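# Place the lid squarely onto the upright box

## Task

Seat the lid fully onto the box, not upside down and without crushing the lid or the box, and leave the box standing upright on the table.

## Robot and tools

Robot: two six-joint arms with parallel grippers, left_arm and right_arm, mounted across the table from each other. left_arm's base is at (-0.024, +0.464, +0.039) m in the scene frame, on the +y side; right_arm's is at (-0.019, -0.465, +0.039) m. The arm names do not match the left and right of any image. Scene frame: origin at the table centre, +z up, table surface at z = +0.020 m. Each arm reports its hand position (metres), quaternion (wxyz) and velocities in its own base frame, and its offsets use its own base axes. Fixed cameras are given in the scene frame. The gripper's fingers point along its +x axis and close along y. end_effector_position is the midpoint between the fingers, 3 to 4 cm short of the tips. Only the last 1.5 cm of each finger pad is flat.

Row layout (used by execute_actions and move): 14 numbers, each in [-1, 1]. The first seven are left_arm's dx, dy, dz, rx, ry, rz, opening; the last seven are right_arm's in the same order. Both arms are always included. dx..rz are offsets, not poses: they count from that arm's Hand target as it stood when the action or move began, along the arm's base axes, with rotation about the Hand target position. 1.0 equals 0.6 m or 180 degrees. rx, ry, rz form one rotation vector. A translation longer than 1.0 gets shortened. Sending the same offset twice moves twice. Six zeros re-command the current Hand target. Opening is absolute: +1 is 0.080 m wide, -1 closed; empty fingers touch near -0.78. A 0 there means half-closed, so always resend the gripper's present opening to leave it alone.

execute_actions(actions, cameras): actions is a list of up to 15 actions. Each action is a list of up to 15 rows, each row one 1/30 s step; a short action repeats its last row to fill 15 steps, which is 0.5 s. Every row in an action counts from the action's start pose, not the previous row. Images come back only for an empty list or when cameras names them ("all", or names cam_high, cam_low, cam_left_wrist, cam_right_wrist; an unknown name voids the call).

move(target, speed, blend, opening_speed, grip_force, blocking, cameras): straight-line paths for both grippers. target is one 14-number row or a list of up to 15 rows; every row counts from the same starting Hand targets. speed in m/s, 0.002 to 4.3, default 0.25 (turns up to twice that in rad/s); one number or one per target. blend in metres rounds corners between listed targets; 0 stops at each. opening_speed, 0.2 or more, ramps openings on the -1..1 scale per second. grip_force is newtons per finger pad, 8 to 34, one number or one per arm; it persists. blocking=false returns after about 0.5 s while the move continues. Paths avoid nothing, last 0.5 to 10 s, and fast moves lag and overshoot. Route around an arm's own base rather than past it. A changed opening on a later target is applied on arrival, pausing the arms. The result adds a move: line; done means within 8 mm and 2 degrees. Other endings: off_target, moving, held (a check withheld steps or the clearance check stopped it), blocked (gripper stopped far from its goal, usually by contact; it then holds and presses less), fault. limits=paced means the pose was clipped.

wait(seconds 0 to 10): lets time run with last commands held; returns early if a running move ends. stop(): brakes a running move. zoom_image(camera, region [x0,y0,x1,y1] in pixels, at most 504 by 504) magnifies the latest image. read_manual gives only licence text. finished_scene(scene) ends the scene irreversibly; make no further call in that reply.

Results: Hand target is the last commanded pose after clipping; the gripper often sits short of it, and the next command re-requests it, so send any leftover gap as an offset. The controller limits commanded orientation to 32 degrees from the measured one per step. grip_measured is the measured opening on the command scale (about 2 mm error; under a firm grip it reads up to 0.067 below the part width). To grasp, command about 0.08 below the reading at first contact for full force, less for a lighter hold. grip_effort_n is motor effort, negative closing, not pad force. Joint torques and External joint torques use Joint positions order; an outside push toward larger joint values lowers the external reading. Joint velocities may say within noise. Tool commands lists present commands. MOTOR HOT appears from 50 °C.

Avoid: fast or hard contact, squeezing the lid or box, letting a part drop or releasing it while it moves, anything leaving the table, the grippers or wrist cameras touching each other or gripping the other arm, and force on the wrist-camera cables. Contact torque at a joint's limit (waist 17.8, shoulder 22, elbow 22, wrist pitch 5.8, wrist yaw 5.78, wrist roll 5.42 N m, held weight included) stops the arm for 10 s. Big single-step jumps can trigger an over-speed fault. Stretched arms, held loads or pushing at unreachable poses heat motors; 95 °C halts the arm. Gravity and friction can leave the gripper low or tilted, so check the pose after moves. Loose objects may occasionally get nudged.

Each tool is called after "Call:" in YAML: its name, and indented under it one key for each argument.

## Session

Call:
execute_actions:
  actions: []

Call:
zoom_image:
  camera: "cam_low"
  region: [330, 220, 580, 380]

Scene clock: 0.00 s.
left_arm: end_effector_position=(+0.0100, -0.2049, +0.3531) grip_measured=+1.000 grip_effort_n=n/a end_effector_quat_wxyz=(+0.785, +0.163, -0.182, -0.569) | right_arm: end_effector_position=(+0.3484, +0.2647, +0.3240) grip_measured=+1.000 grip_effort_n=n/a end_effector_quat_wxyz=(+0.899, +0.065, +0.348, +0.258)
Joint positions: left_arm=[-2.064 0.422 0.663 -0.098 -0.781 0.584 0.08] | right_arm=[0.637 1.589 1.696 -0.742 -0.038 0.348 0.08]
Joint velocities: within noise
Joint torques (N m): no reading
External joint torques (N m): no reading
Motor temperatures (°C): left_arm=[29 32 30 42 32 32] | right_arm=[31 32 32 33 34 34]
Heat: left arm: hottest wrist pitch 42 °C (+0.0 °C/min); right arm: hottest wrist yaw 34 °C (+0.0 °C/min).
Hand target: left_arm +0.0102, -0.2044, +0.3542; +0.786, +0.161, -0.182, -0.569 | right_arm +0.3479, +0.2643, +0.3291; +0.901, +0.067, +0.342, +0.260
Tool commands: left_gripper/opening=+1.0 right_gripper/opening=+1.0
camera_calibration:
cam_left_wrist: T_world_to_cam=[[-0.854802, -0.283195, -0.434872, 0.108409], [0.313093, 0.386863, -0.867358, 0.412369], [0.413868, -0.877575, -0.242024, -0.023457], [0, 0, 0, 1]] pos_world=[-0.0267334, -0.149414, 0.399139]
cam_right_wrist: T_world_to_cam=[[0.467042, -0.83299, -0.296647, 0.164514], [-0.827515, -0.293532, -0.478601, 0.549061], [0.311594, 0.469006, -0.826403, 0.110668], [0, 0, 0, 1]] pos_world=[0.343037, 0.246301, 0.40304]

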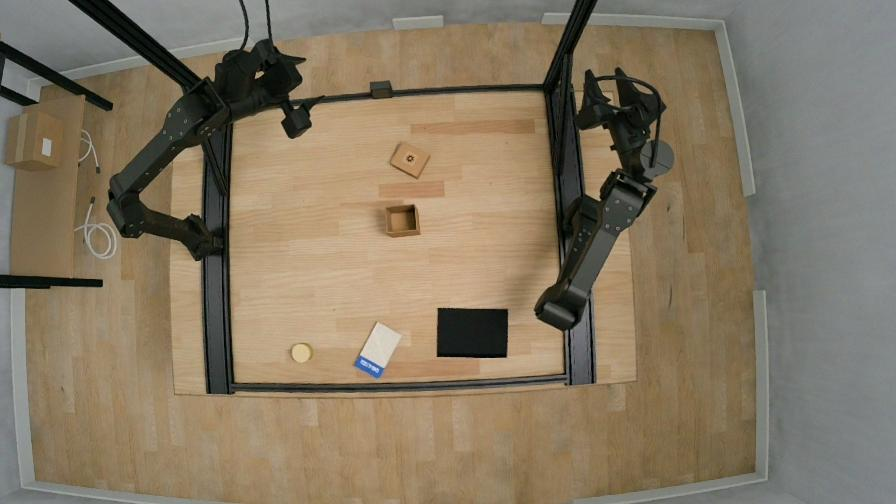

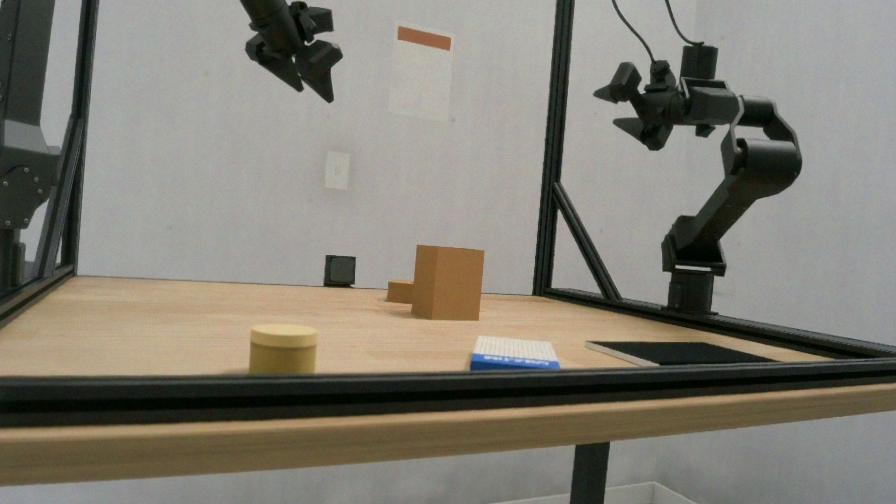

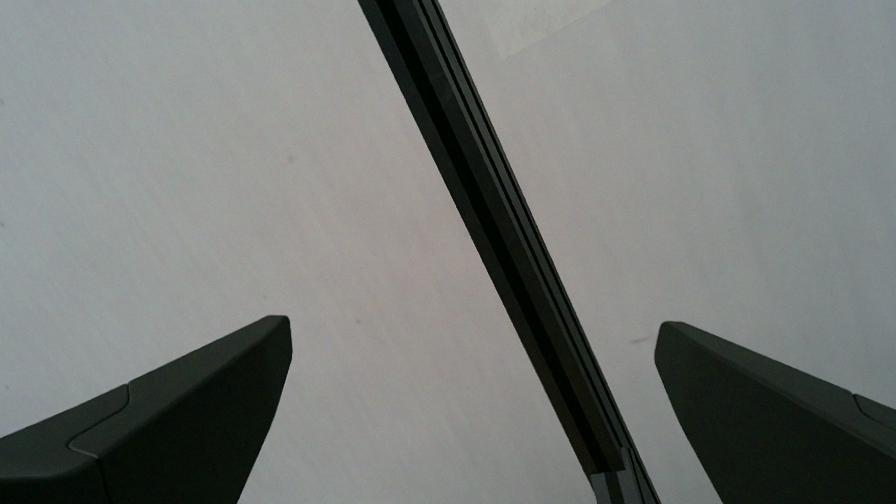

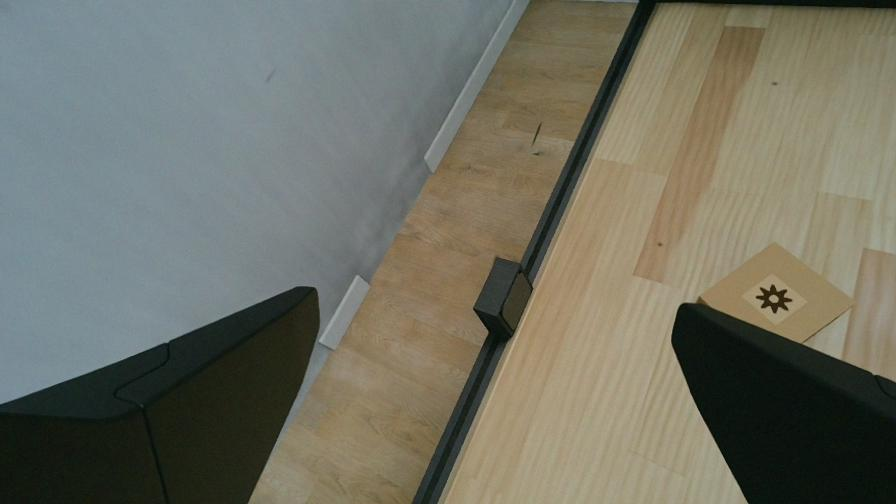

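Scaled by 2.016 from the camera's 896x504 image, which has a finer 1280x720 frame.

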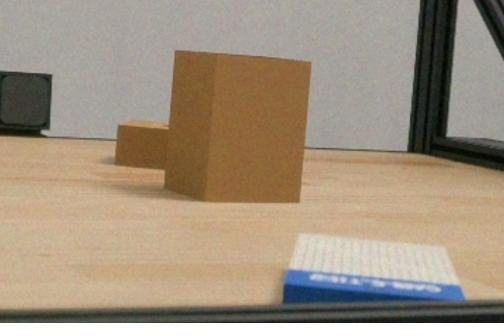

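Call:
zoom_image:
  camera: "cam_high"
  region: [360, 120, 460, 250]

Call:
zoom_image:
  camera: "cam_right_wrist"
  region: [680, 220, 880, 360]

Call:
zoom_image:
  camera: "cam_low"
  region: [370, 230, 500, 340]

Scaled by 3.877 from the camera's 896x504 image, which has a finer 1280x720 frame.

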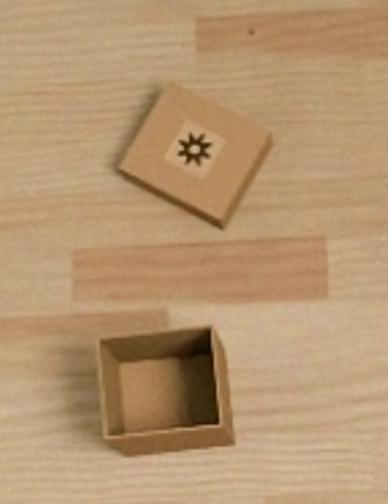

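Scaled by 2.520 from the camera's 896x504 image, which has a finer 1280x720 frame.

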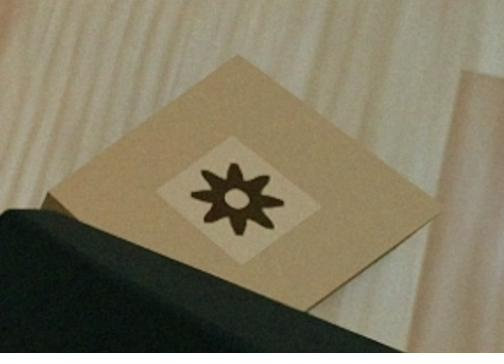

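Scaled by 3.877 from the camera's 896x504 image, which has a finer 1280x720 frame.

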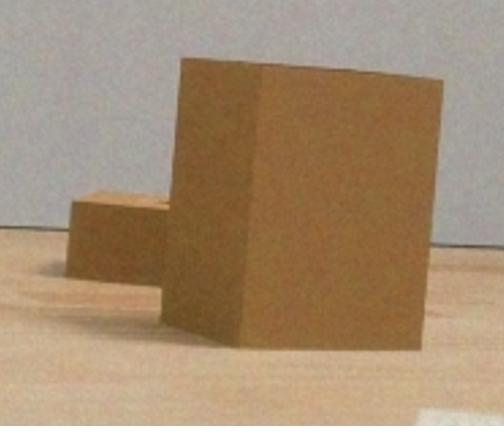

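Call:
move:
  target: [0.613, 0.2407, -0.257, 0.1472, 0.4541, 0.4227, 1, -0.1667, -0.1167, 0, 0, 0, 0, 1]
  cameras: ["cam_left_wrist"]
  speed: 0.6
  grip_force: 12

Call:
zoom_image:
  camera: "cam_left_wrist"
  region: [200, 0, 700, 320]

Scene clock: 65.53 s.
left_arm: end_effector_position=(+0.3749, -0.0608, +0.2001) grip_measured=+1.000 grip_effort_n=-4.0 end_effector_quat_wxyz=(+0.819, +0.000, +0.574, -0.004) | right_arm: end_effector_position=(+0.2502, +0.1956, +0.3278) grip_measured=+1.000 grip_effort_n=-1.6 end_effector_quat_wxyz=(+0.899, +0.065, +0.346, +0.260)
Joint positions: left_arm=[-0.183 1.712 1.632 -1.147 -0.057 -0.168 0.08] | right_arm=[0.65 1.159 1.373 -0.842 -0.029 0.355 0.08]
Joint torques (N m): left_arm=[0.1 -4.72 6.35 0.98 -0.25 -0.16] | right_arm=[0.08 -4.69 4.85 1.61 0.17 0.1]
External joint torques (N m): left_arm=[0.13 2.52 0.24 0.12 -0.21 -0.16] | right_arm=[0.11 -1.6 -1.12 0.15 0.16 0.11]
Motor temperatures (°C): left_arm=[29 31 35 48 32 32] | right_arm=[31 35 39 39 34 34]
Heat: left arm: hottest wrist pitch 48 °C (+5.0 °C/min); right arm: hottest elbow 39 °C (+5.0 °C/min).
Hand target: left_arm +0.3781, -0.0599, +0.2001; +0.819, +0.000, +0.573, +0.000 | right_arm +0.2478, +0.1941, +0.3291; +0.901, +0.067, +0.342, +0.260
Off the commanded pose: left_arm 0.003 m, 0 deg | right_arm 0.003 m, 0 deg.
grip_force (N): 12, 12
move: done
camera_calibration:
cam_left_wrist: T_world_to_cam=[[0.0187187, -0.999279, 0.0330444, -0.0699594], [-0.999489, -0.017846, 0.026511, 0.398354], [-0.0259022, -0.0335237, -0.999102, 0.282595], [0, 0, 0, 1]] pos_world=[0.40678, -0.0533263, 0.274092]
Images, in order (width x height): cam_left_wrist 896x504.

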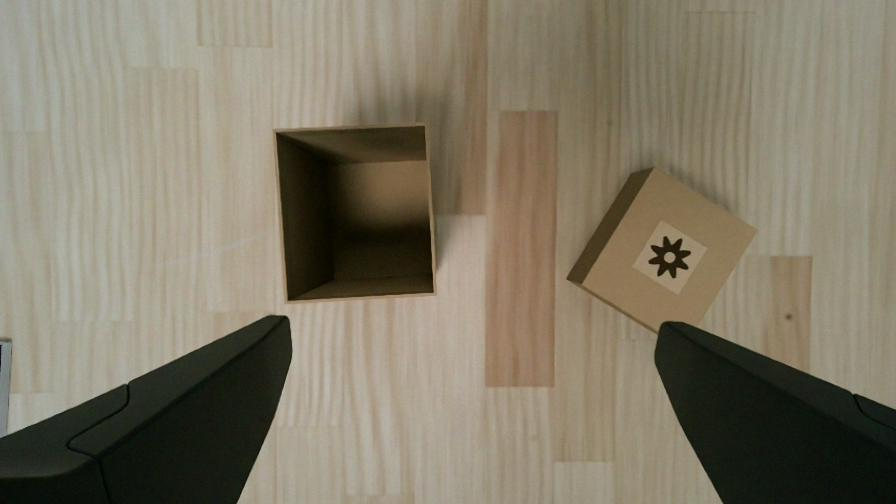

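Scaled by 1.008 from the camera's 896x504 image, which has a finer 1280x720 frame.

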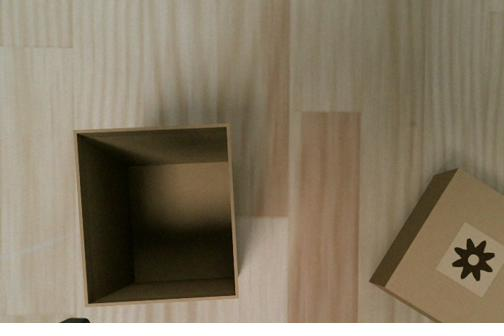

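Call:
zoom_image:
  camera: "cam_left_wrist"
  region: [260, 110, 460, 320]

Call:
zoom_image:
  camera: "cam_left_wrist"
  region: [560, 155, 770, 345]

Scaled by 2.400 from the camera's 896x504 image, which has a finer 1280x720 frame.

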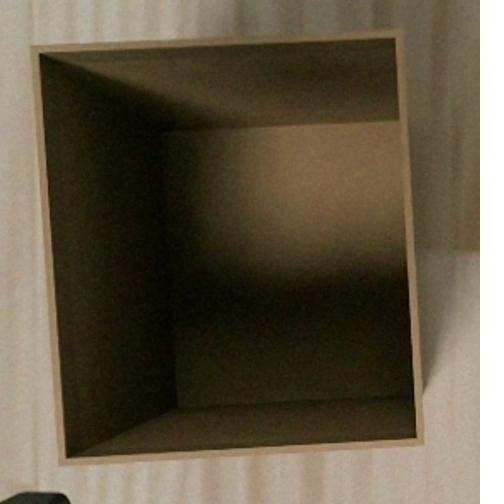

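Scaled by 2.400 from the camera's 896x504 image, which has a finer 1280x720 frame.

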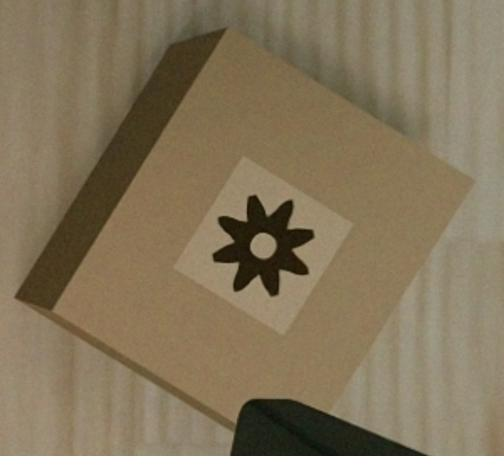

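Call:
move:
  target:
    - [0.0382, -0.1938, -0.1585, 0.0302, 0.1087, -0.1704, 1, 0, 0, 0, 0, 0, 0, 1]
    - [0.0382, -0.1938, -0.2702, 0.0302, 0.1087, -0.1704, 1, 0, 0, 0, 0, 0, 0, 1]
  cameras: ["cam_left_wrist", "cam_low"]
  speed: [0.35, 0.15]
  blend: [0.01, 0]

Scene clock: 160.40 s.
left_arm: end_effector_position=(+0.4030, -0.1766, +0.0442) grip_measured=+1.000 grip_effort_n=-3.5 end_effector_quat_wxyz=(+0.687, +0.188, +0.676, -0.186) | right_arm: end_effector_position=(+0.2502, +0.1956, +0.3278) grip_measured=+1.000 grip_effort_n=-1.6 end_effector_quat_wxyz=(+0.899, +0.065, +0.346, +0.260)
Joint positions: left_arm=[-0.415 2.262 1.845 -1.138 -0.004 0.121 0.08] | right_arm=[0.65 1.159 1.373 -0.842 -0.029 0.355 0.08]
Joint torques (N m): left_arm=[0.15 -7.68 3.72 0.59 0.14 0.2] | right_arm=[-0.03 -4.37 5.18 1.63 0.09 0.07]
External joint torques (N m): left_arm=[0.04 2.85 -1.92 0.23 0.16 0.2] | right_arm=[-0.01 -1.25 -0.79 0.17 0.09 0.08]
Motor temperatures (°C): left_arm=[29 35 40 44 32 32] | right_arm=[31 36 36 37 33 34]
Heat: left arm: hottest wrist pitch 44 °C (-1.0 °C/min); right arm: hottest wrist pitch 37 °C (+0.0 °C/min).
Hand target: left_arm +0.4010, -0.1761, +0.0379; +0.681, +0.189, +0.681, -0.188 | right_arm +0.2478, +0.1941, +0.3291; +0.901, +0.067, +0.342, +0.260
Off the commanded pose: left_arm 0.007 m, 1 deg | right_arm 0.003 m, 0 deg.
grip_force (N): 12, 12
move: done
camera_calibration:
cam_left_wrist: T_world_to_cam=[[-0.481587, -0.876298, 0.01325, 0.0430499], [-0.817829, 0.454786, 0.352598, 0.424287], [-0.315007, 0.158971, -0.935681, 0.271405], [0, 0, 0, 1]] pos_world=[0.453221, -0.198381, 0.103775]
Images, in order (width x height): cam_low 896x504, cam_left_wrist 896x504.

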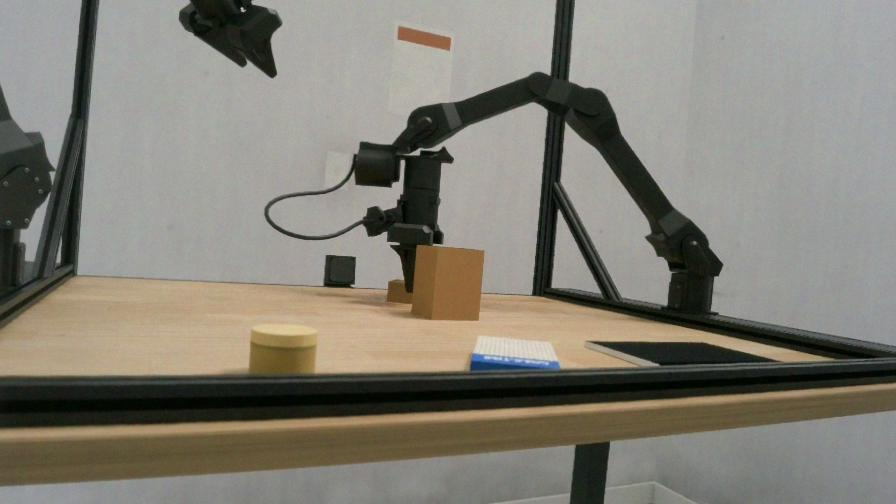

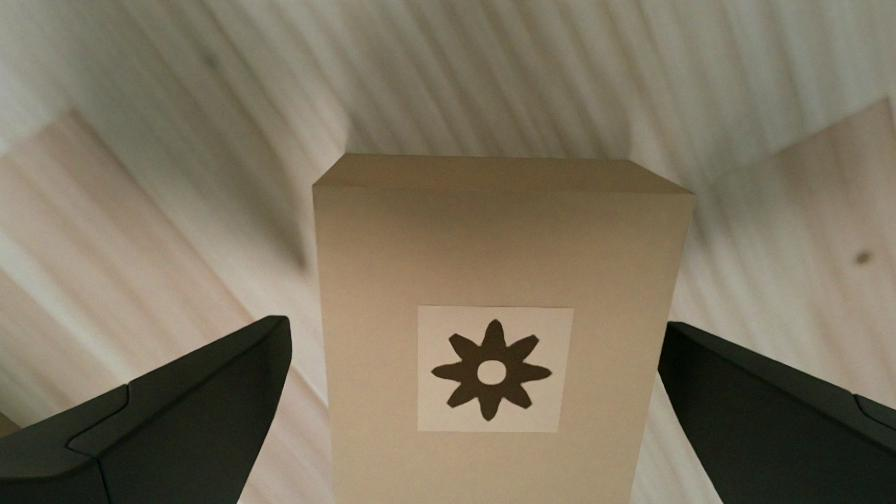

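Call:
move:
  target:
    - [0, 0, 0, 0, 0, 0, 0.3, 0, 0, 0, 0, 0, 0, 1]
    - [-0.005, 0.005, 0.15, 0, 0, 0, 0.3, 0, 0, 0, 0, 0, 0, 1]
  cameras: ["cam_left_wrist"]
  speed: 0.15
  opening_speed: 0.8
  grip_force: 15

Call:
zoom_image:
  camera: "cam_left_wrist"
  region: [290, 130, 710, 504]

Scene clock: 176.87 s.
left_arm: end_effector_position=(+0.3961, -0.1731, +0.1228) grip_measured=+0.642 grip_effort_n=-46.3 end_effector_quat_wxyz=(+0.677, +0.190, +0.687, -0.186) | right_arm: end_effector_position=(+0.2502, +0.1956, +0.3278) grip_measured=+1.000 grip_effort_n=-1.6 end_effector_quat_wxyz=(+0.899, +0.065, +0.346, +0.260)
Joint positions: left_arm=[-0.413 2.248 2.133 -1.472 -0.004 0.124 0.064] | right_arm=[0.65 1.159 1.373 -0.842 -0.029 0.355 0.08]
Joint torques (N m): left_arm=[0.28 -9.21 5.8 0.17 0.14 0.2] | right_arm=[0.17 -4.5 5.07 1.65 0.11 0.1]
External joint torques (N m): left_arm=[0.21 1.08 0.23 -0.15 0.14 0.2] | right_arm=[0.18 -1.44 -0.88 0.19 0.11 0.12]
Heat: left arm: hottest wrist pitch 43 °C (-2.0 °C/min); right arm: hottest wrist pitch 37 °C (+0.0 °C/min).
Hand target: left_arm +0.3979, -0.1732, +0.1280; +0.681, +0.189, +0.681, -0.189 | right_arm +0.2478, +0.1941, +0.3291; +0.901, +0.067, +0.342, +0.260
Off the commanded pose: left_arm 0.005 m, 1 deg | right_arm 0.003 m, 0 deg.
grip_force (N): 15, 15
move: done
camera_calibration:
cam_left_wrist: T_world_to_cam=[[-0.483182, -0.875367, 0.0163485, 0.0421829], [-0.806467, 0.452264, 0.380879, 0.380932], [-0.340803, 0.170849, -0.92448, 0.353124], [0, 0, 0, 1]] pos_world=[0.447937, -0.195687, 0.180677]
Images, in order (width x height): cam_left_wrist 896x504.

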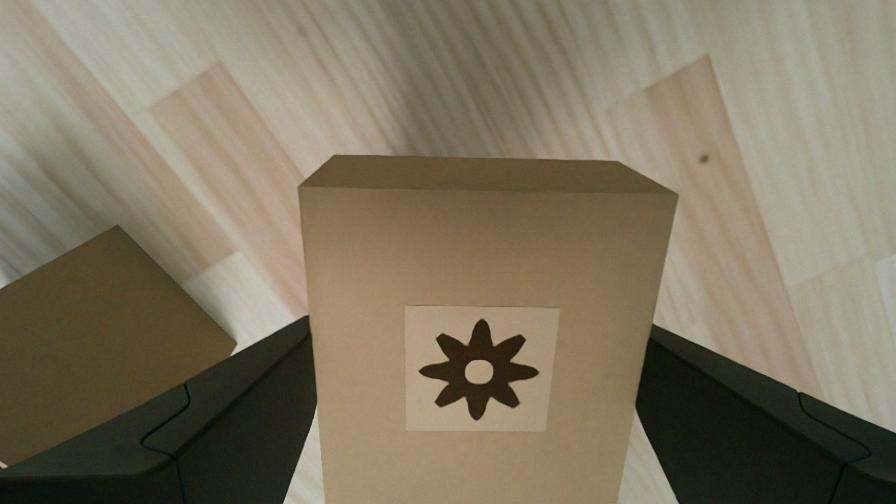

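Scaled by 1.200 from the camera's 896x504 image, which has a finer 1280x720 frame.

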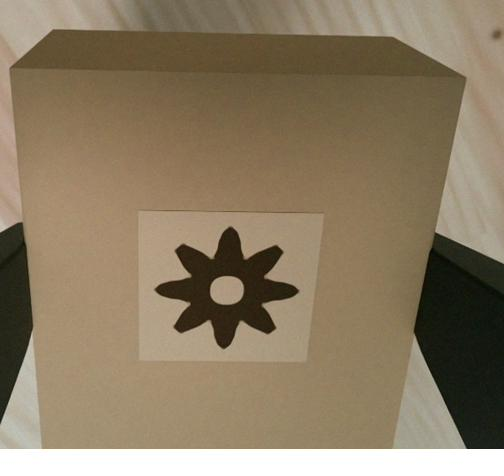

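Call:
move:
  target:
    - [0.0068, 0.0553, 0.0533, 0, 0, 0.045, 0.3, 0, 0, 0, 0, 0, 0, 1]
    - [0.0343, 0.2512, 0.05, 0, 0, 0.1922, 0.3, 0, 0, 0, 0, 0, 0, 1]
  cameras: ["cam_left_wrist", "cam_low", "cam_high"]
  speed: 0.25
  blend: [0.02, 0]

Call:
zoom_image:
  camera: "cam_left_wrist"
  region: [290, 120, 690, 320]

Call:
zoom_image:
  camera: "cam_low"
  region: [390, 190, 510, 330]

Scene clock: 234.83 s.
left_arm: end_effector_position=(+0.4190, -0.0221, +0.1534) grip_measured=+0.642 grip_effort_n=-46.3 end_effector_quat_wxyz=(+0.703, -0.020, +0.711, +0.023) | right_arm: end_effector_position=(+0.2502, +0.1956, +0.3278) grip_measured=+1.000 grip_effort_n=-1.6 end_effector_quat_wxyz=(+0.899, +0.065, +0.346, +0.260)
Joint positions: left_arm=[-0.054 2.203 2.183 -1.563 -0.003 -0.113 0.064] | right_arm=[0.65 1.159 1.373 -0.842 -0.029 0.355 0.08]
Joint torques (N m): left_arm=[-0.08 -9.46 4.58 0.33 0.08 -0.16] | right_arm=[0.14 -4.5 4.88 1.62 0.14 0.04]
External joint torques (N m): left_arm=[-0.08 0.67 -0.97 0.03 0.09 -0.16] | right_arm=[0.14 -1.44 -1.07 0.17 0.14 0.05]
Motor temperatures (°C): left_arm=[29 55 38 42 32 32] | right_arm=[31 36 36 38 33 34]
Heat: left arm: hottest shoulder 55 °C (+18.1 °C/min); right arm: hottest wrist pitch 38 °C (+1.0 °C/min). Fold the left arm in close to its base, or ease its load, before you think long.
Hand target: left_arm +0.4185, -0.0224, +0.1578; +0.707, -0.022, +0.707, +0.023 | right_arm +0.2478, +0.1941, +0.3291; +0.901, +0.067, +0.342, +0.260
Off the commanded pose: left_arm 0.005 m, 1 deg | right_arm 0.003 m, 0 deg.
MOTOR HOT: joint 2 (shoulder) of the left arm reports 55 °C; the controller stops that arm at 95 °C. To cool a motor, set the load down, stop pushing, or move to a pose that needs little force.
grip_force (N): 15, 15
move: done
camera_calibration:
cam_left_wrist: T_world_to_cam=[[0.0927864, -0.995587, 0.0140163, -0.0586455], [-0.92275, -0.0806925, 0.376858, 0.357045], [-0.374064, -0.0479008, -0.926165, 0.372728], [0, 0, 0, 1]] pos_world=[0.474329, -0.0117218, 0.211474]
Images, in order (width x height): cam_high 896x504, cam_low 896x504, cam_left_wrist 896x504.

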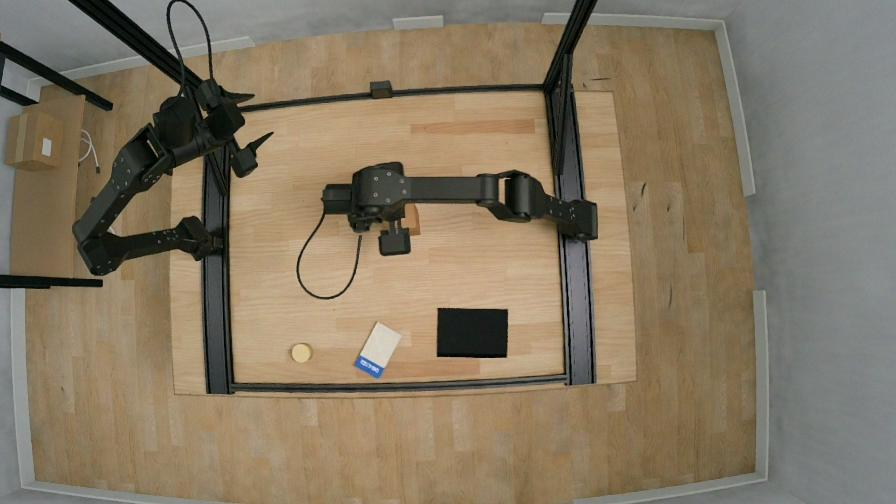

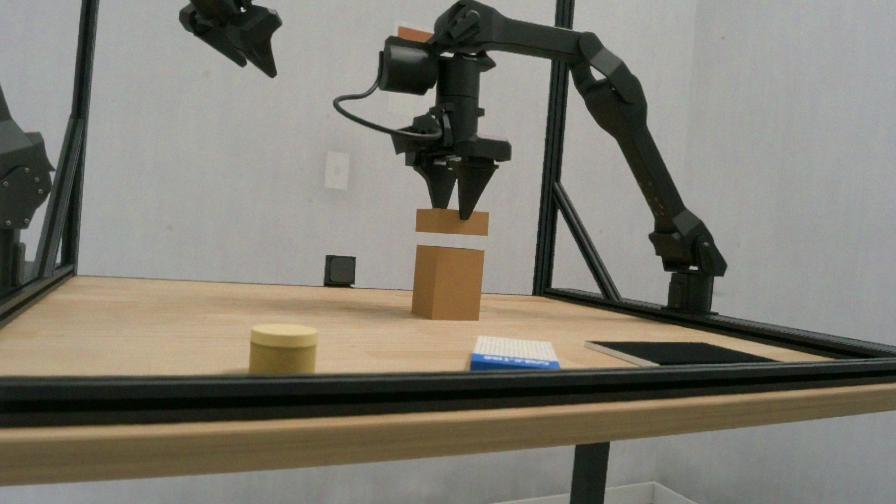

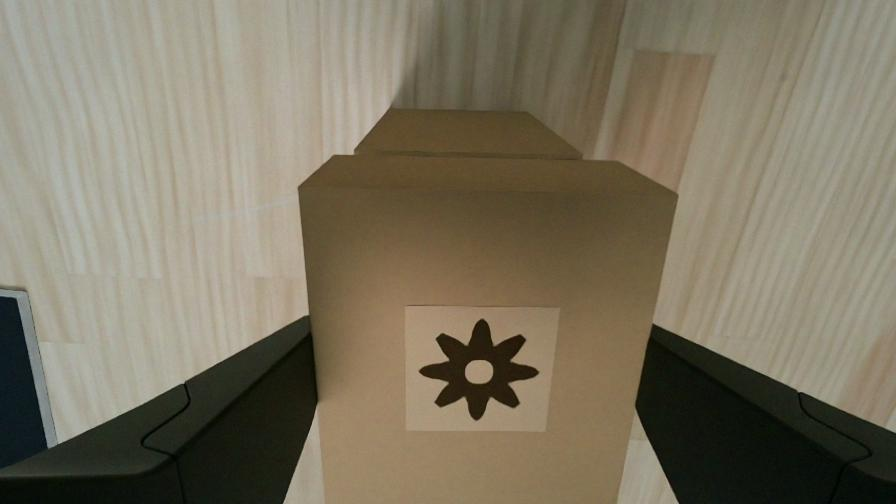

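Scaled by 1.260 from the camera's 896x504 image, which has a finer 1280x720 frame.

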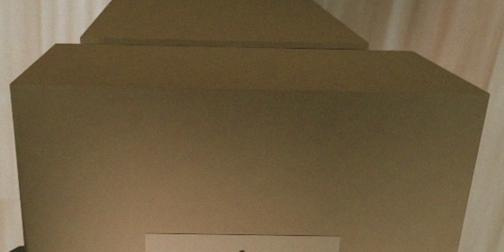

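Scaled by 3.600 from the camera's 896x504 image, which has a finer 1280x720 frame.

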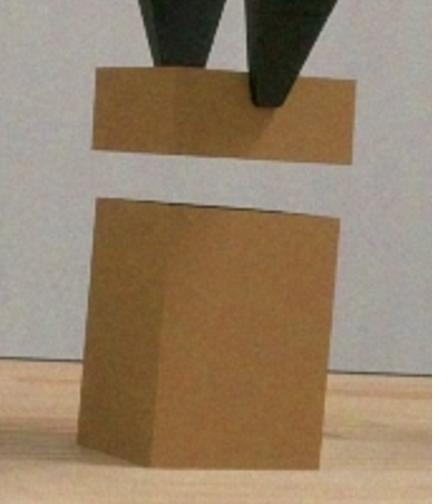

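Call:
move:
  target: [-0.0015, 0.0008, -0.038, 0, -0.002, 0, 0.3, 0, 0, 0, 0, 0, 0, 1]
  cameras: ["cam_left_wrist", "cam_low"]
  speed: 0.08

Call:
zoom_image:
  camera: "cam_left_wrist"
  region: [290, 120, 690, 220]

Call:
zoom_image:
  camera: "cam_low"
  region: [400, 200, 500, 270]

Scene clock: 283.67 s.
left_arm: end_effector_position=(+0.4195, -0.0220, +0.1344) grip_measured=+0.642 grip_effort_n=-46.3 end_effector_quat_wxyz=(+0.709, -0.020, +0.705, +0.022) | right_arm: end_effector_position=(+0.2502, +0.1956, +0.3278) grip_measured=+1.000 grip_effort_n=-1.6 end_effector_quat_wxyz=(+0.899, +0.065, +0.346, +0.260)
Joint positions: left_arm=[-0.054 2.169 2.052 -1.449 -0.004 -0.114 0.064] | right_arm=[0.65 1.159 1.373 -0.842 -0.029 0.355 0.08]
Joint torques (N m): left_arm=[0.1 -9.22 3.31 0.67 0.1 -0.11] | right_arm=[0.06 -4.73 5.03 1.68 0.19 0.08]
External joint torques (N m): left_arm=[0.01 0.78 -2.37 0.32 0.12 -0.11] | right_arm=[0.07 -1.66 -0.94 0.21 0.2 0.09]
Motor temperatures (°C): left_arm=[29 59 37 42 32 32] | right_arm=[31 36 36 38 33 34]
Heat: left arm: hottest shoulder 59 °C (+6.0 °C/min); right arm: hottest wrist pitch 38 °C (+0.0 °C/min). Fold the left arm in close to its base, or ease its load, before you think long.
Hand target: left_arm +0.4177, -0.0219, +0.1351; +0.709, -0.022, +0.705, +0.023 | right_arm +0.2478, +0.1941, +0.3291; +0.901, +0.067, +0.342, +0.260
Off the commanded pose: left_arm 0.002 m, 0 deg | right_arm 0.003 m, 0 deg.
MOTOR HOT: still on. Joint 2 (shoulder) of the left arm reports 59 °C.
grip_force (N): 15, 15
move: done
camera_calibration:
cam_left_wrist: T_world_to_cam=[[0.0929262, -0.995548, 0.0157482, -0.0585474], [-0.928922, -0.0809918, 0.361309, 0.369302], [-0.358425, -0.0482039, -0.932313, 0.349655], [0, 0, 0, 1]] pos_world=[0.473818, -0.0115216, 0.193478]
Images, in order (width x height): cam_low 896x504, cam_left_wrist 896x504.

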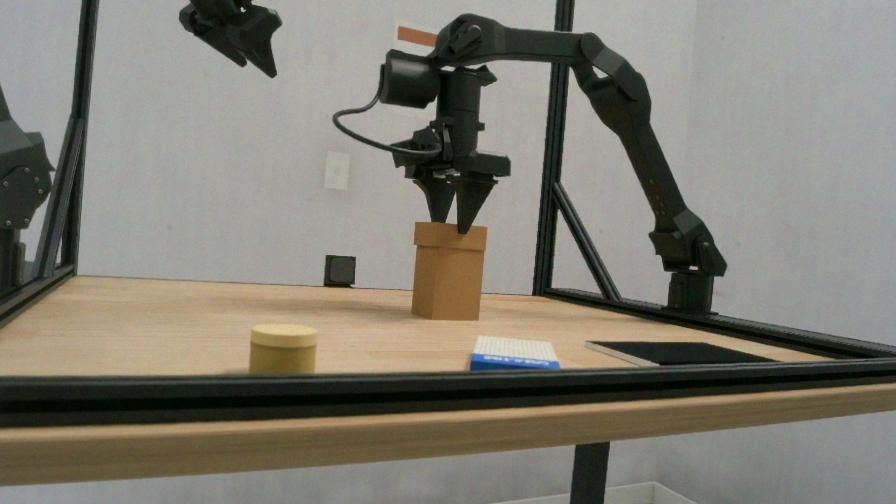

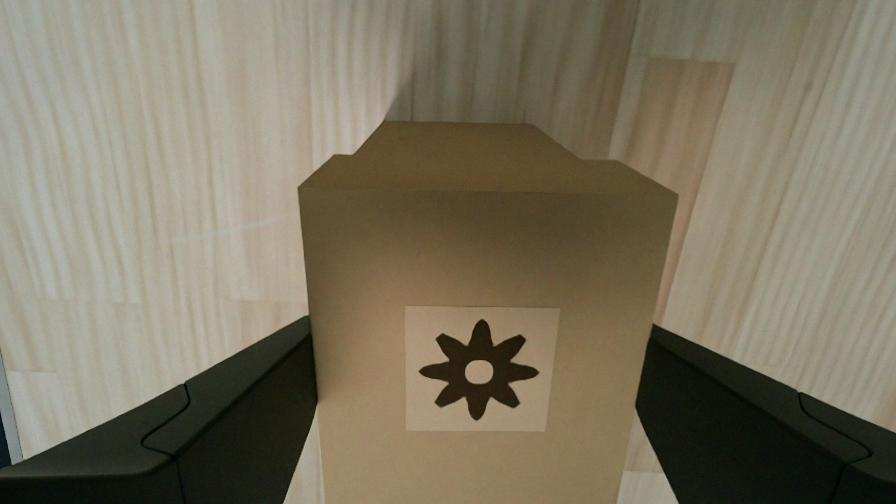

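Scaled by 1.260 from the camera's 896x504 image, which has a finer 1280x720 frame.

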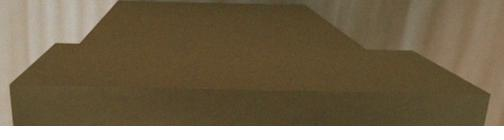

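Scaled by 5.040 from the camera's 896x504 image, which has a finer 1280x720 frame.

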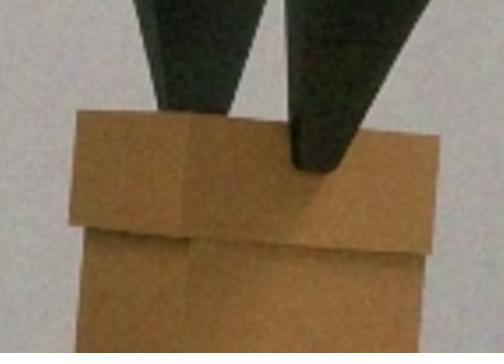

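Call:
move:
  target:
    - [-0.0018, 0.0008, 0.008, 0, -0.0015, 0, 0.3, 0, 0, 0, 0, 0, 0, 1]
    - [-0.0018, 0.0008, -0.015, 0, -0.0015, 0, 0.3, 0, 0, 0, 0, 0, 0, 1]
  cameras: ["cam_left_wrist", "cam_low"]
  speed: 0.05

Call:
zoom_image:
  camera: "cam_low"
  region: [400, 200, 500, 330]

Scene clock: 316.60 s.
left_arm: end_effector_position=(+0.4184, -0.0216, +0.1244) grip_measured=+0.642 grip_effort_n=-46.3 end_effector_quat_wxyz=(+0.709, -0.020, +0.704, +0.023) | right_arm: end_effector_position=(+0.2502, +0.1956, +0.3278) grip_measured=+1.000 grip_effort_n=-1.6 end_effector_quat_wxyz=(+0.899, +0.065, +0.346, +0.260)
Joint positions: left_arm=[-0.053 2.156 1.992 -1.399 -0.004 -0.114 0.064] | right_arm=[0.65 1.159 1.373 -0.842 -0.029 0.355 0.08]
Joint torques (N m): left_arm=[0.06 -9.5 3.4 0.67 0.09 -0.09] | right_arm=[0.2 -4.68 5.18 1.61 0.09 0.05]
External joint torques (N m): left_arm=[0.07 0.45 -2.29 0.33 0.09 -0.09] | right_arm=[0.23 -1.62 -0.74 0.16 0.09 0.06]
Motor temperatures (°C): left_arm=[29 60 36 42 32 32] | right_arm=[31 36 36 38 33 34]
Heat: left arm: hottest shoulder 60 °C (+3.0 °C/min); right arm: hottest wrist pitch 38 °C (+0.0 °C/min). Fold the left arm in close to its base, or ease its load, before you think long.
Hand target: left_arm +0.4166, -0.0215, +0.1261; +0.711, -0.022, +0.703, +0.023 | right_arm +0.2478, +0.1941, +0.3291; +0.901, +0.067, +0.342, +0.260
Off the commanded pose: left_arm 0.003 m, 0 deg | right_arm 0.003 m, 0 deg.
MOTOR HOT: still on. Joint 2 (shoulder) of the left arm reports 60 °C.
grip_force (N): 15, 15
move: done
camera_calibration:
cam_left_wrist: T_world_to_cam=[[0.0937025, -0.995466, 0.0163682, -0.058459], [-0.929531, -0.0815833, 0.359605, 0.372418], [-0.356639, -0.0489107, -0.932961, 0.339185], [0, 0, 0, 1]] pos_world=[0.472618, -0.0112211, 0.183479]
Images, in order (width x height): cam_low 896x504, cam_left_wrist 896x504.

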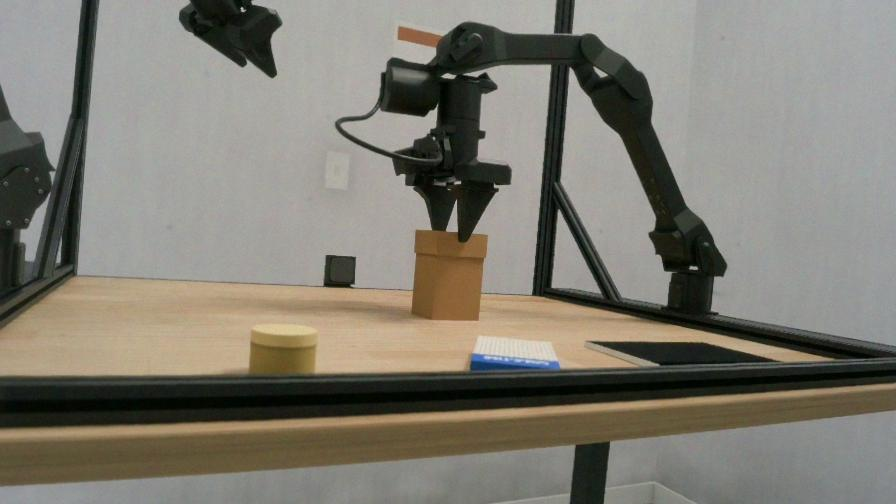

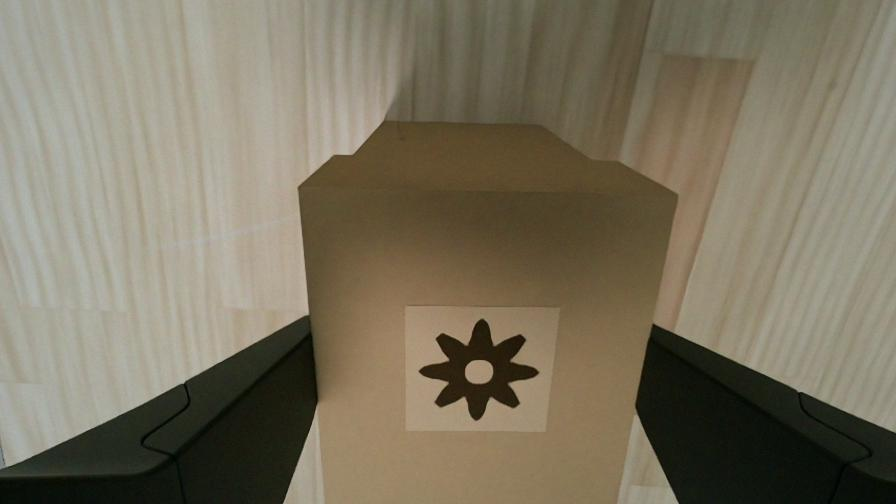

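Scaled by 3.877 from the camera's 896x504 image, which has a finer 1280x720 frame.

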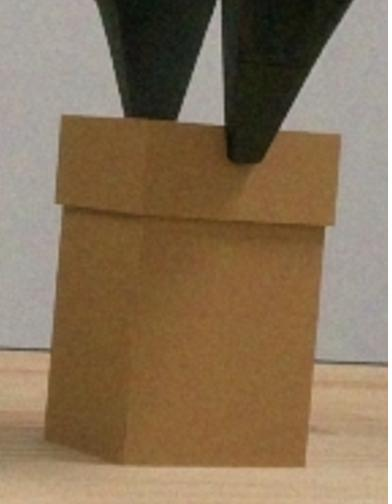

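Call:
move:
  target: [0.0006, 0, -0.0345, 0, 0, 0, 0.3, 0, 0, 0, 0, 0, 0, 1]
  cameras: ["cam_low"]
  speed: 0.05

Call:
zoom_image:
  camera: "cam_low"
  region: [400, 200, 500, 330]

Scene clock: 328.70 s.
left_arm: end_effector_position=(+0.4187, -0.0217, +0.1049) grip_measured=+0.642 grip_effort_n=-46.3 end_effector_quat_wxyz=(+0.710, -0.021, +0.703, +0.022) | right_arm: end_effector_position=(+0.2502, +0.1956, +0.3278) grip_measured=+1.000 grip_effort_n=-1.6 end_effector_quat_wxyz=(+0.899, +0.065, +0.346, +0.260)
Joint positions: left_arm=[-0.053 2.152 1.908 -1.317 -0.004 -0.114 0.064] | right_arm=[0.65 1.159 1.373 -0.842 -0.029 0.355 0.08]
Joint torques (N m): left_arm=[0.09 -9.13 3.31 0.75 0.08 -0.1] | right_arm=[0.28 -4.61 4.99 1.61 0.11 0.06]
External joint torques (N m): left_arm=[0.13 0.82 -2.43 0.38 0.09 -0.1] | right_arm=[0.32 -1.6 -0.9 0.17 0.11 0.07]
Motor temperatures (°C): left_arm=[29 58 36 42 32 32] | right_arm=[31 36 36 38 33 34]
Heat: left arm: hottest shoulder 58 °C (-1.0 °C/min); right arm: hottest wrist pitch 38 °C (+0.0 °C/min). Fold the left arm in close to its base, or ease its load, before you think long.
Hand target: left_arm +0.4169, -0.0215, +0.1054; +0.711, -0.022, +0.703, +0.023 | right_arm +0.2478, +0.1941, +0.3291; +0.901, +0.067, +0.342, +0.260
Off the commanded pose: left_arm 0.002 m, 0 deg | right_arm 0.003 m, 0 deg.
MOTOR HOT: still on. Joint 2 (shoulder) of the left arm reports 58 °C.
grip_force (N): 15, 15
move: done
Images, in order (width x height): cam_low 896x504.

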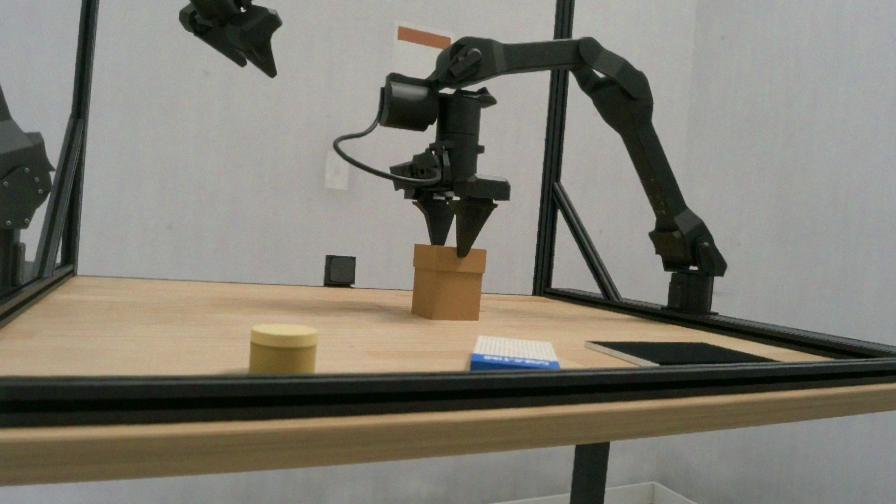

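Scaled by 3.877 from the camera's 896x504 image, which has a finer 1280x720 frame.

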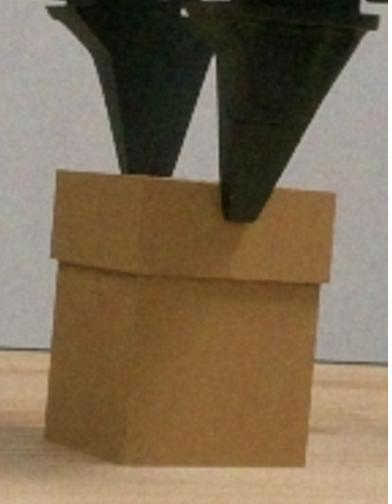

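Call:
move:
  target: [-0.0005, 0, -0.0117, 0, 0, 0, 0.3, 0, 0, 0, 0, 0, 0, 1]
  cameras: ["cam_low"]
  speed: 0.05

Call:
zoom_image:
  camera: "cam_low"
  region: [400, 200, 500, 330]

Scene clock: 339.80 s.
left_arm: end_effector_position=(+0.4182, -0.0216, +0.1035) grip_measured=+0.642 grip_effort_n=-46.3 end_effector_quat_wxyz=(+0.714, -0.021, +0.700, +0.022) | right_arm: end_effector_position=(+0.2502, +0.1956, +0.3278) grip_measured=+1.000 grip_effort_n=-2.1 end_effector_quat_wxyz=(+0.899, +0.065, +0.346, +0.260)
Joint positions: left_arm=[-0.053 2.14 1.882 -1.294 -0.004 -0.114 0.064] | right_arm=[0.65 1.159 1.373 -0.842 -0.029 0.355 0.08]
Joint torques (N m): left_arm=[0.1 -7.96 2.97 1.14 0.09 -0.07] | right_arm=[0.21 -4.62 5.18 1.6 0.12 0.09]
External joint torques (N m): left_arm=[0.02 1.97 -2.8 0.76 0.11 -0.07] | right_arm=[0.25 -1.51 -0.76 0.16 0.11 0.1]
Motor temperatures (°C): left_arm=[29 59 35 42 32 32] | right_arm=[31 36 36 39 33 34]
Heat: left arm: hottest shoulder 59 °C (+0.0 °C/min); right arm: hottest wrist pitch 39 °C (+1.0 °C/min). Fold the left arm in close to its base, or ease its load, before you think long.
Hand target: left_arm +0.4166, -0.0215, +0.0984; +0.711, -0.022, +0.703, +0.023 | right_arm +0.2478, +0.1941, +0.3291; +0.901, +0.067, +0.342, +0.260
Off the commanded pose: left_arm 0.005 m, 1 deg | right_arm 0.003 m, 0 deg.
MOTOR HOT: still on. Joint 2 (shoulder) of the left arm reports 59 °C.
grip_force (N): 15, 15
move: done
Images, in order (width x height): cam_low 896x504.

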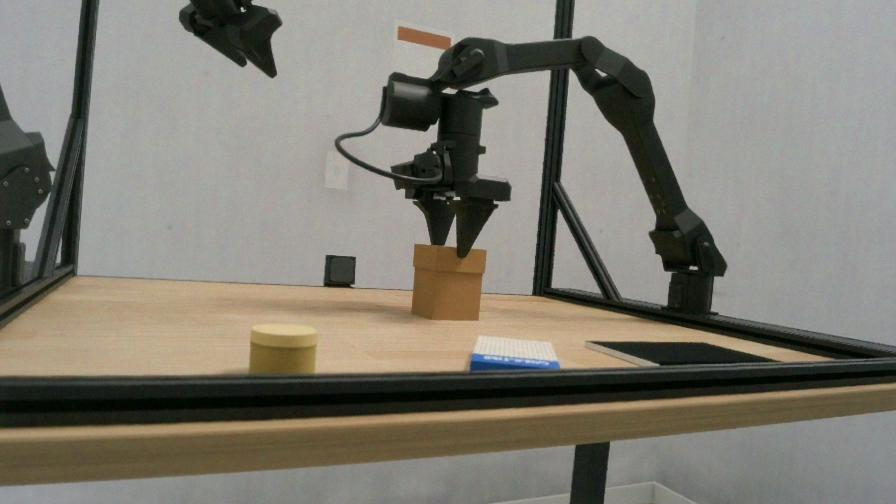

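Scaled by 3.877 from the camera's 896x504 image, which has a finer 1280x720 frame.

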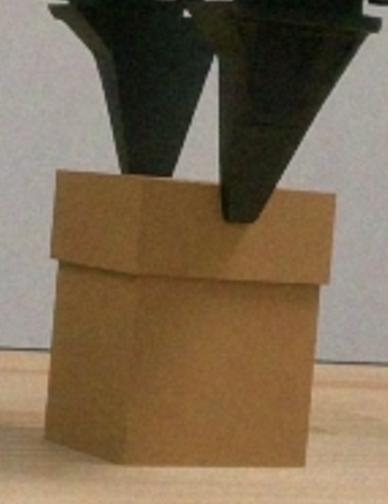

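Call:
move:
  target:
    - [0.0005, 0, 0.0085, 0, 0, 0, 1, 0, 0, 0, 0, 0, 0, 1]
    - [0.0005, 0, 0.075, 0, 0, 0, 1, 0, 0, 0, 0, 0, 0, 1]
    - [-0.15, 0, 0.12, 0, -0.1, 0, 1, 0, 0, 0, 0, 0, 0, 1]
  cameras: ["cam_low", "cam_left_wrist"]
  speed: [0.05, 0.12, 0.3]
  blend: [0, 0.02, 0]
  opening_speed: 0.8

Call:
zoom_image:
  camera: "cam_low"
  region: [400, 200, 500, 330]

Scene clock: 355.83 s.
left_arm: end_effector_position=(+0.3288, -0.0217, +0.1695) grip_measured=+0.997 grip_effort_n=14.7 end_effector_quat_wxyz=(+0.810, -0.026, +0.586, +0.016) | right_arm: end_effector_position=(+0.2502, +0.1956, +0.3278) grip_measured=+1.000 grip_effort_n=-1.6 end_effector_quat_wxyz=(+0.899, +0.065, +0.346, +0.260)
Joint positions: left_arm=[-0.075 1.53 1.327 -1.05 -0.019 -0.133 0.08] | right_arm=[0.65 1.159 1.373 -0.842 -0.029 0.355 0.08]
Joint torques (N m): left_arm=[-0.26 -5.97 3.98 1.24 -0.24 -0.15] | right_arm=[0.07 -4.69 5 1.61 0.1 0.07]
External joint torques (N m): left_arm=[-0.26 -0.1 -2.24 0.38 -0.22 -0.15] | right_arm=[0.07 -1.62 -0.97 0.15 0.11 0.08]
Motor temperatures (°C): left_arm=[29 55 35 43 32 32] | right_arm=[31 36 36 39 33 34]
Heat: left arm: hottest shoulder 55 °C (-5.0 °C/min); right arm: hottest wrist pitch 39 °C (+1.0 °C/min). Fold the left arm in close to its base, or ease its load, before you think long.
Hand target: left_arm +0.3266, -0.0215, +0.1704; +0.812, -0.026, +0.583, +0.019 | right_arm +0.2478, +0.1941, +0.3291; +0.901, +0.067, +0.342, +0.260
Off the commanded pose: left_arm 0.002 m, 0 deg | right_arm 0.003 m, 0 deg.
MOTOR HOT: still on. Joint 2 (shoulder) of the left arm reports 55 °C.
grip_force (N): 15, 15
move: done
camera_calibration:
cam_left_wrist: T_world_to_cam=[[0.0832024, -0.995187, 0.0517612, -0.0533513], [-0.995117, -0.0802046, 0.0575253, 0.34573], [-0.0530969, -0.0562947, -0.997001, 0.260232], [0, 0, 0, 1]] pos_world=[0.362298, -0.0107158, 0.242325]
Images, in order (width x height): cam_low 896x504, cam_left_wrist 896x504.

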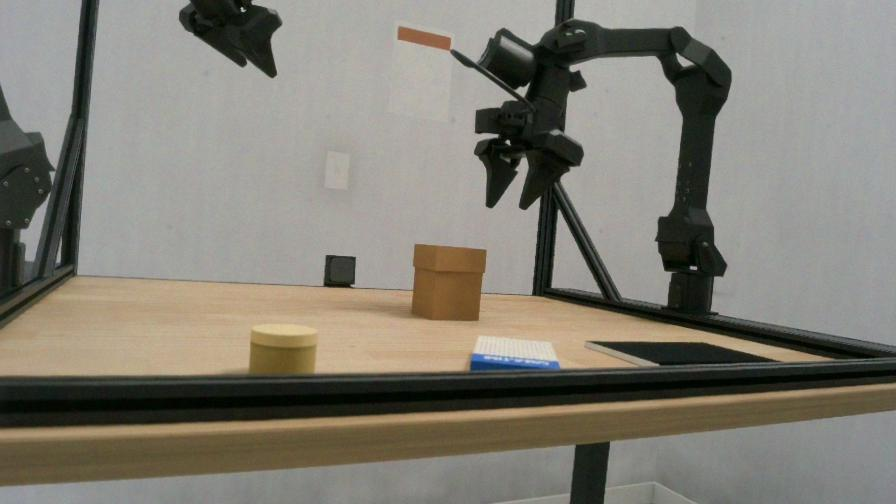

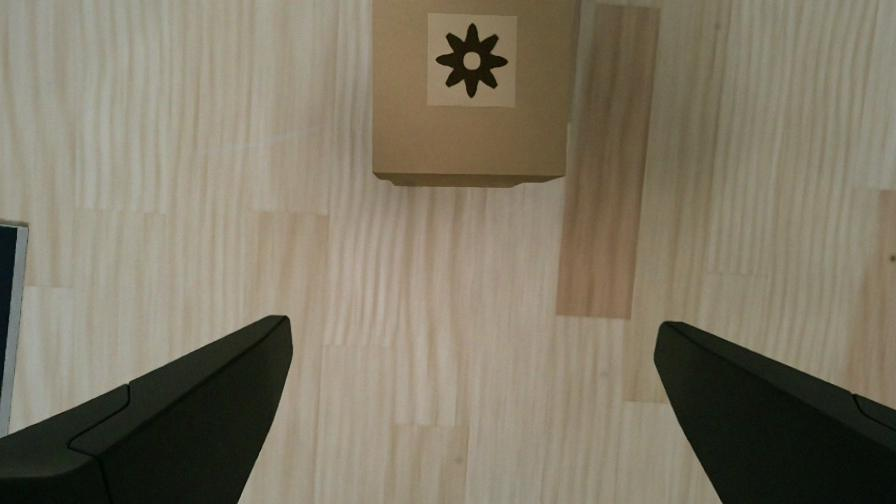

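Scaled by 3.877 from the camera's 896x504 image, which has a finer 1280x720 frame.

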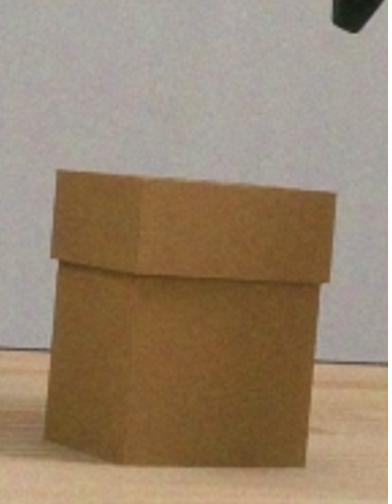

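Call:
finished_scene:
  scene: 2

The scene is finished: the task was done.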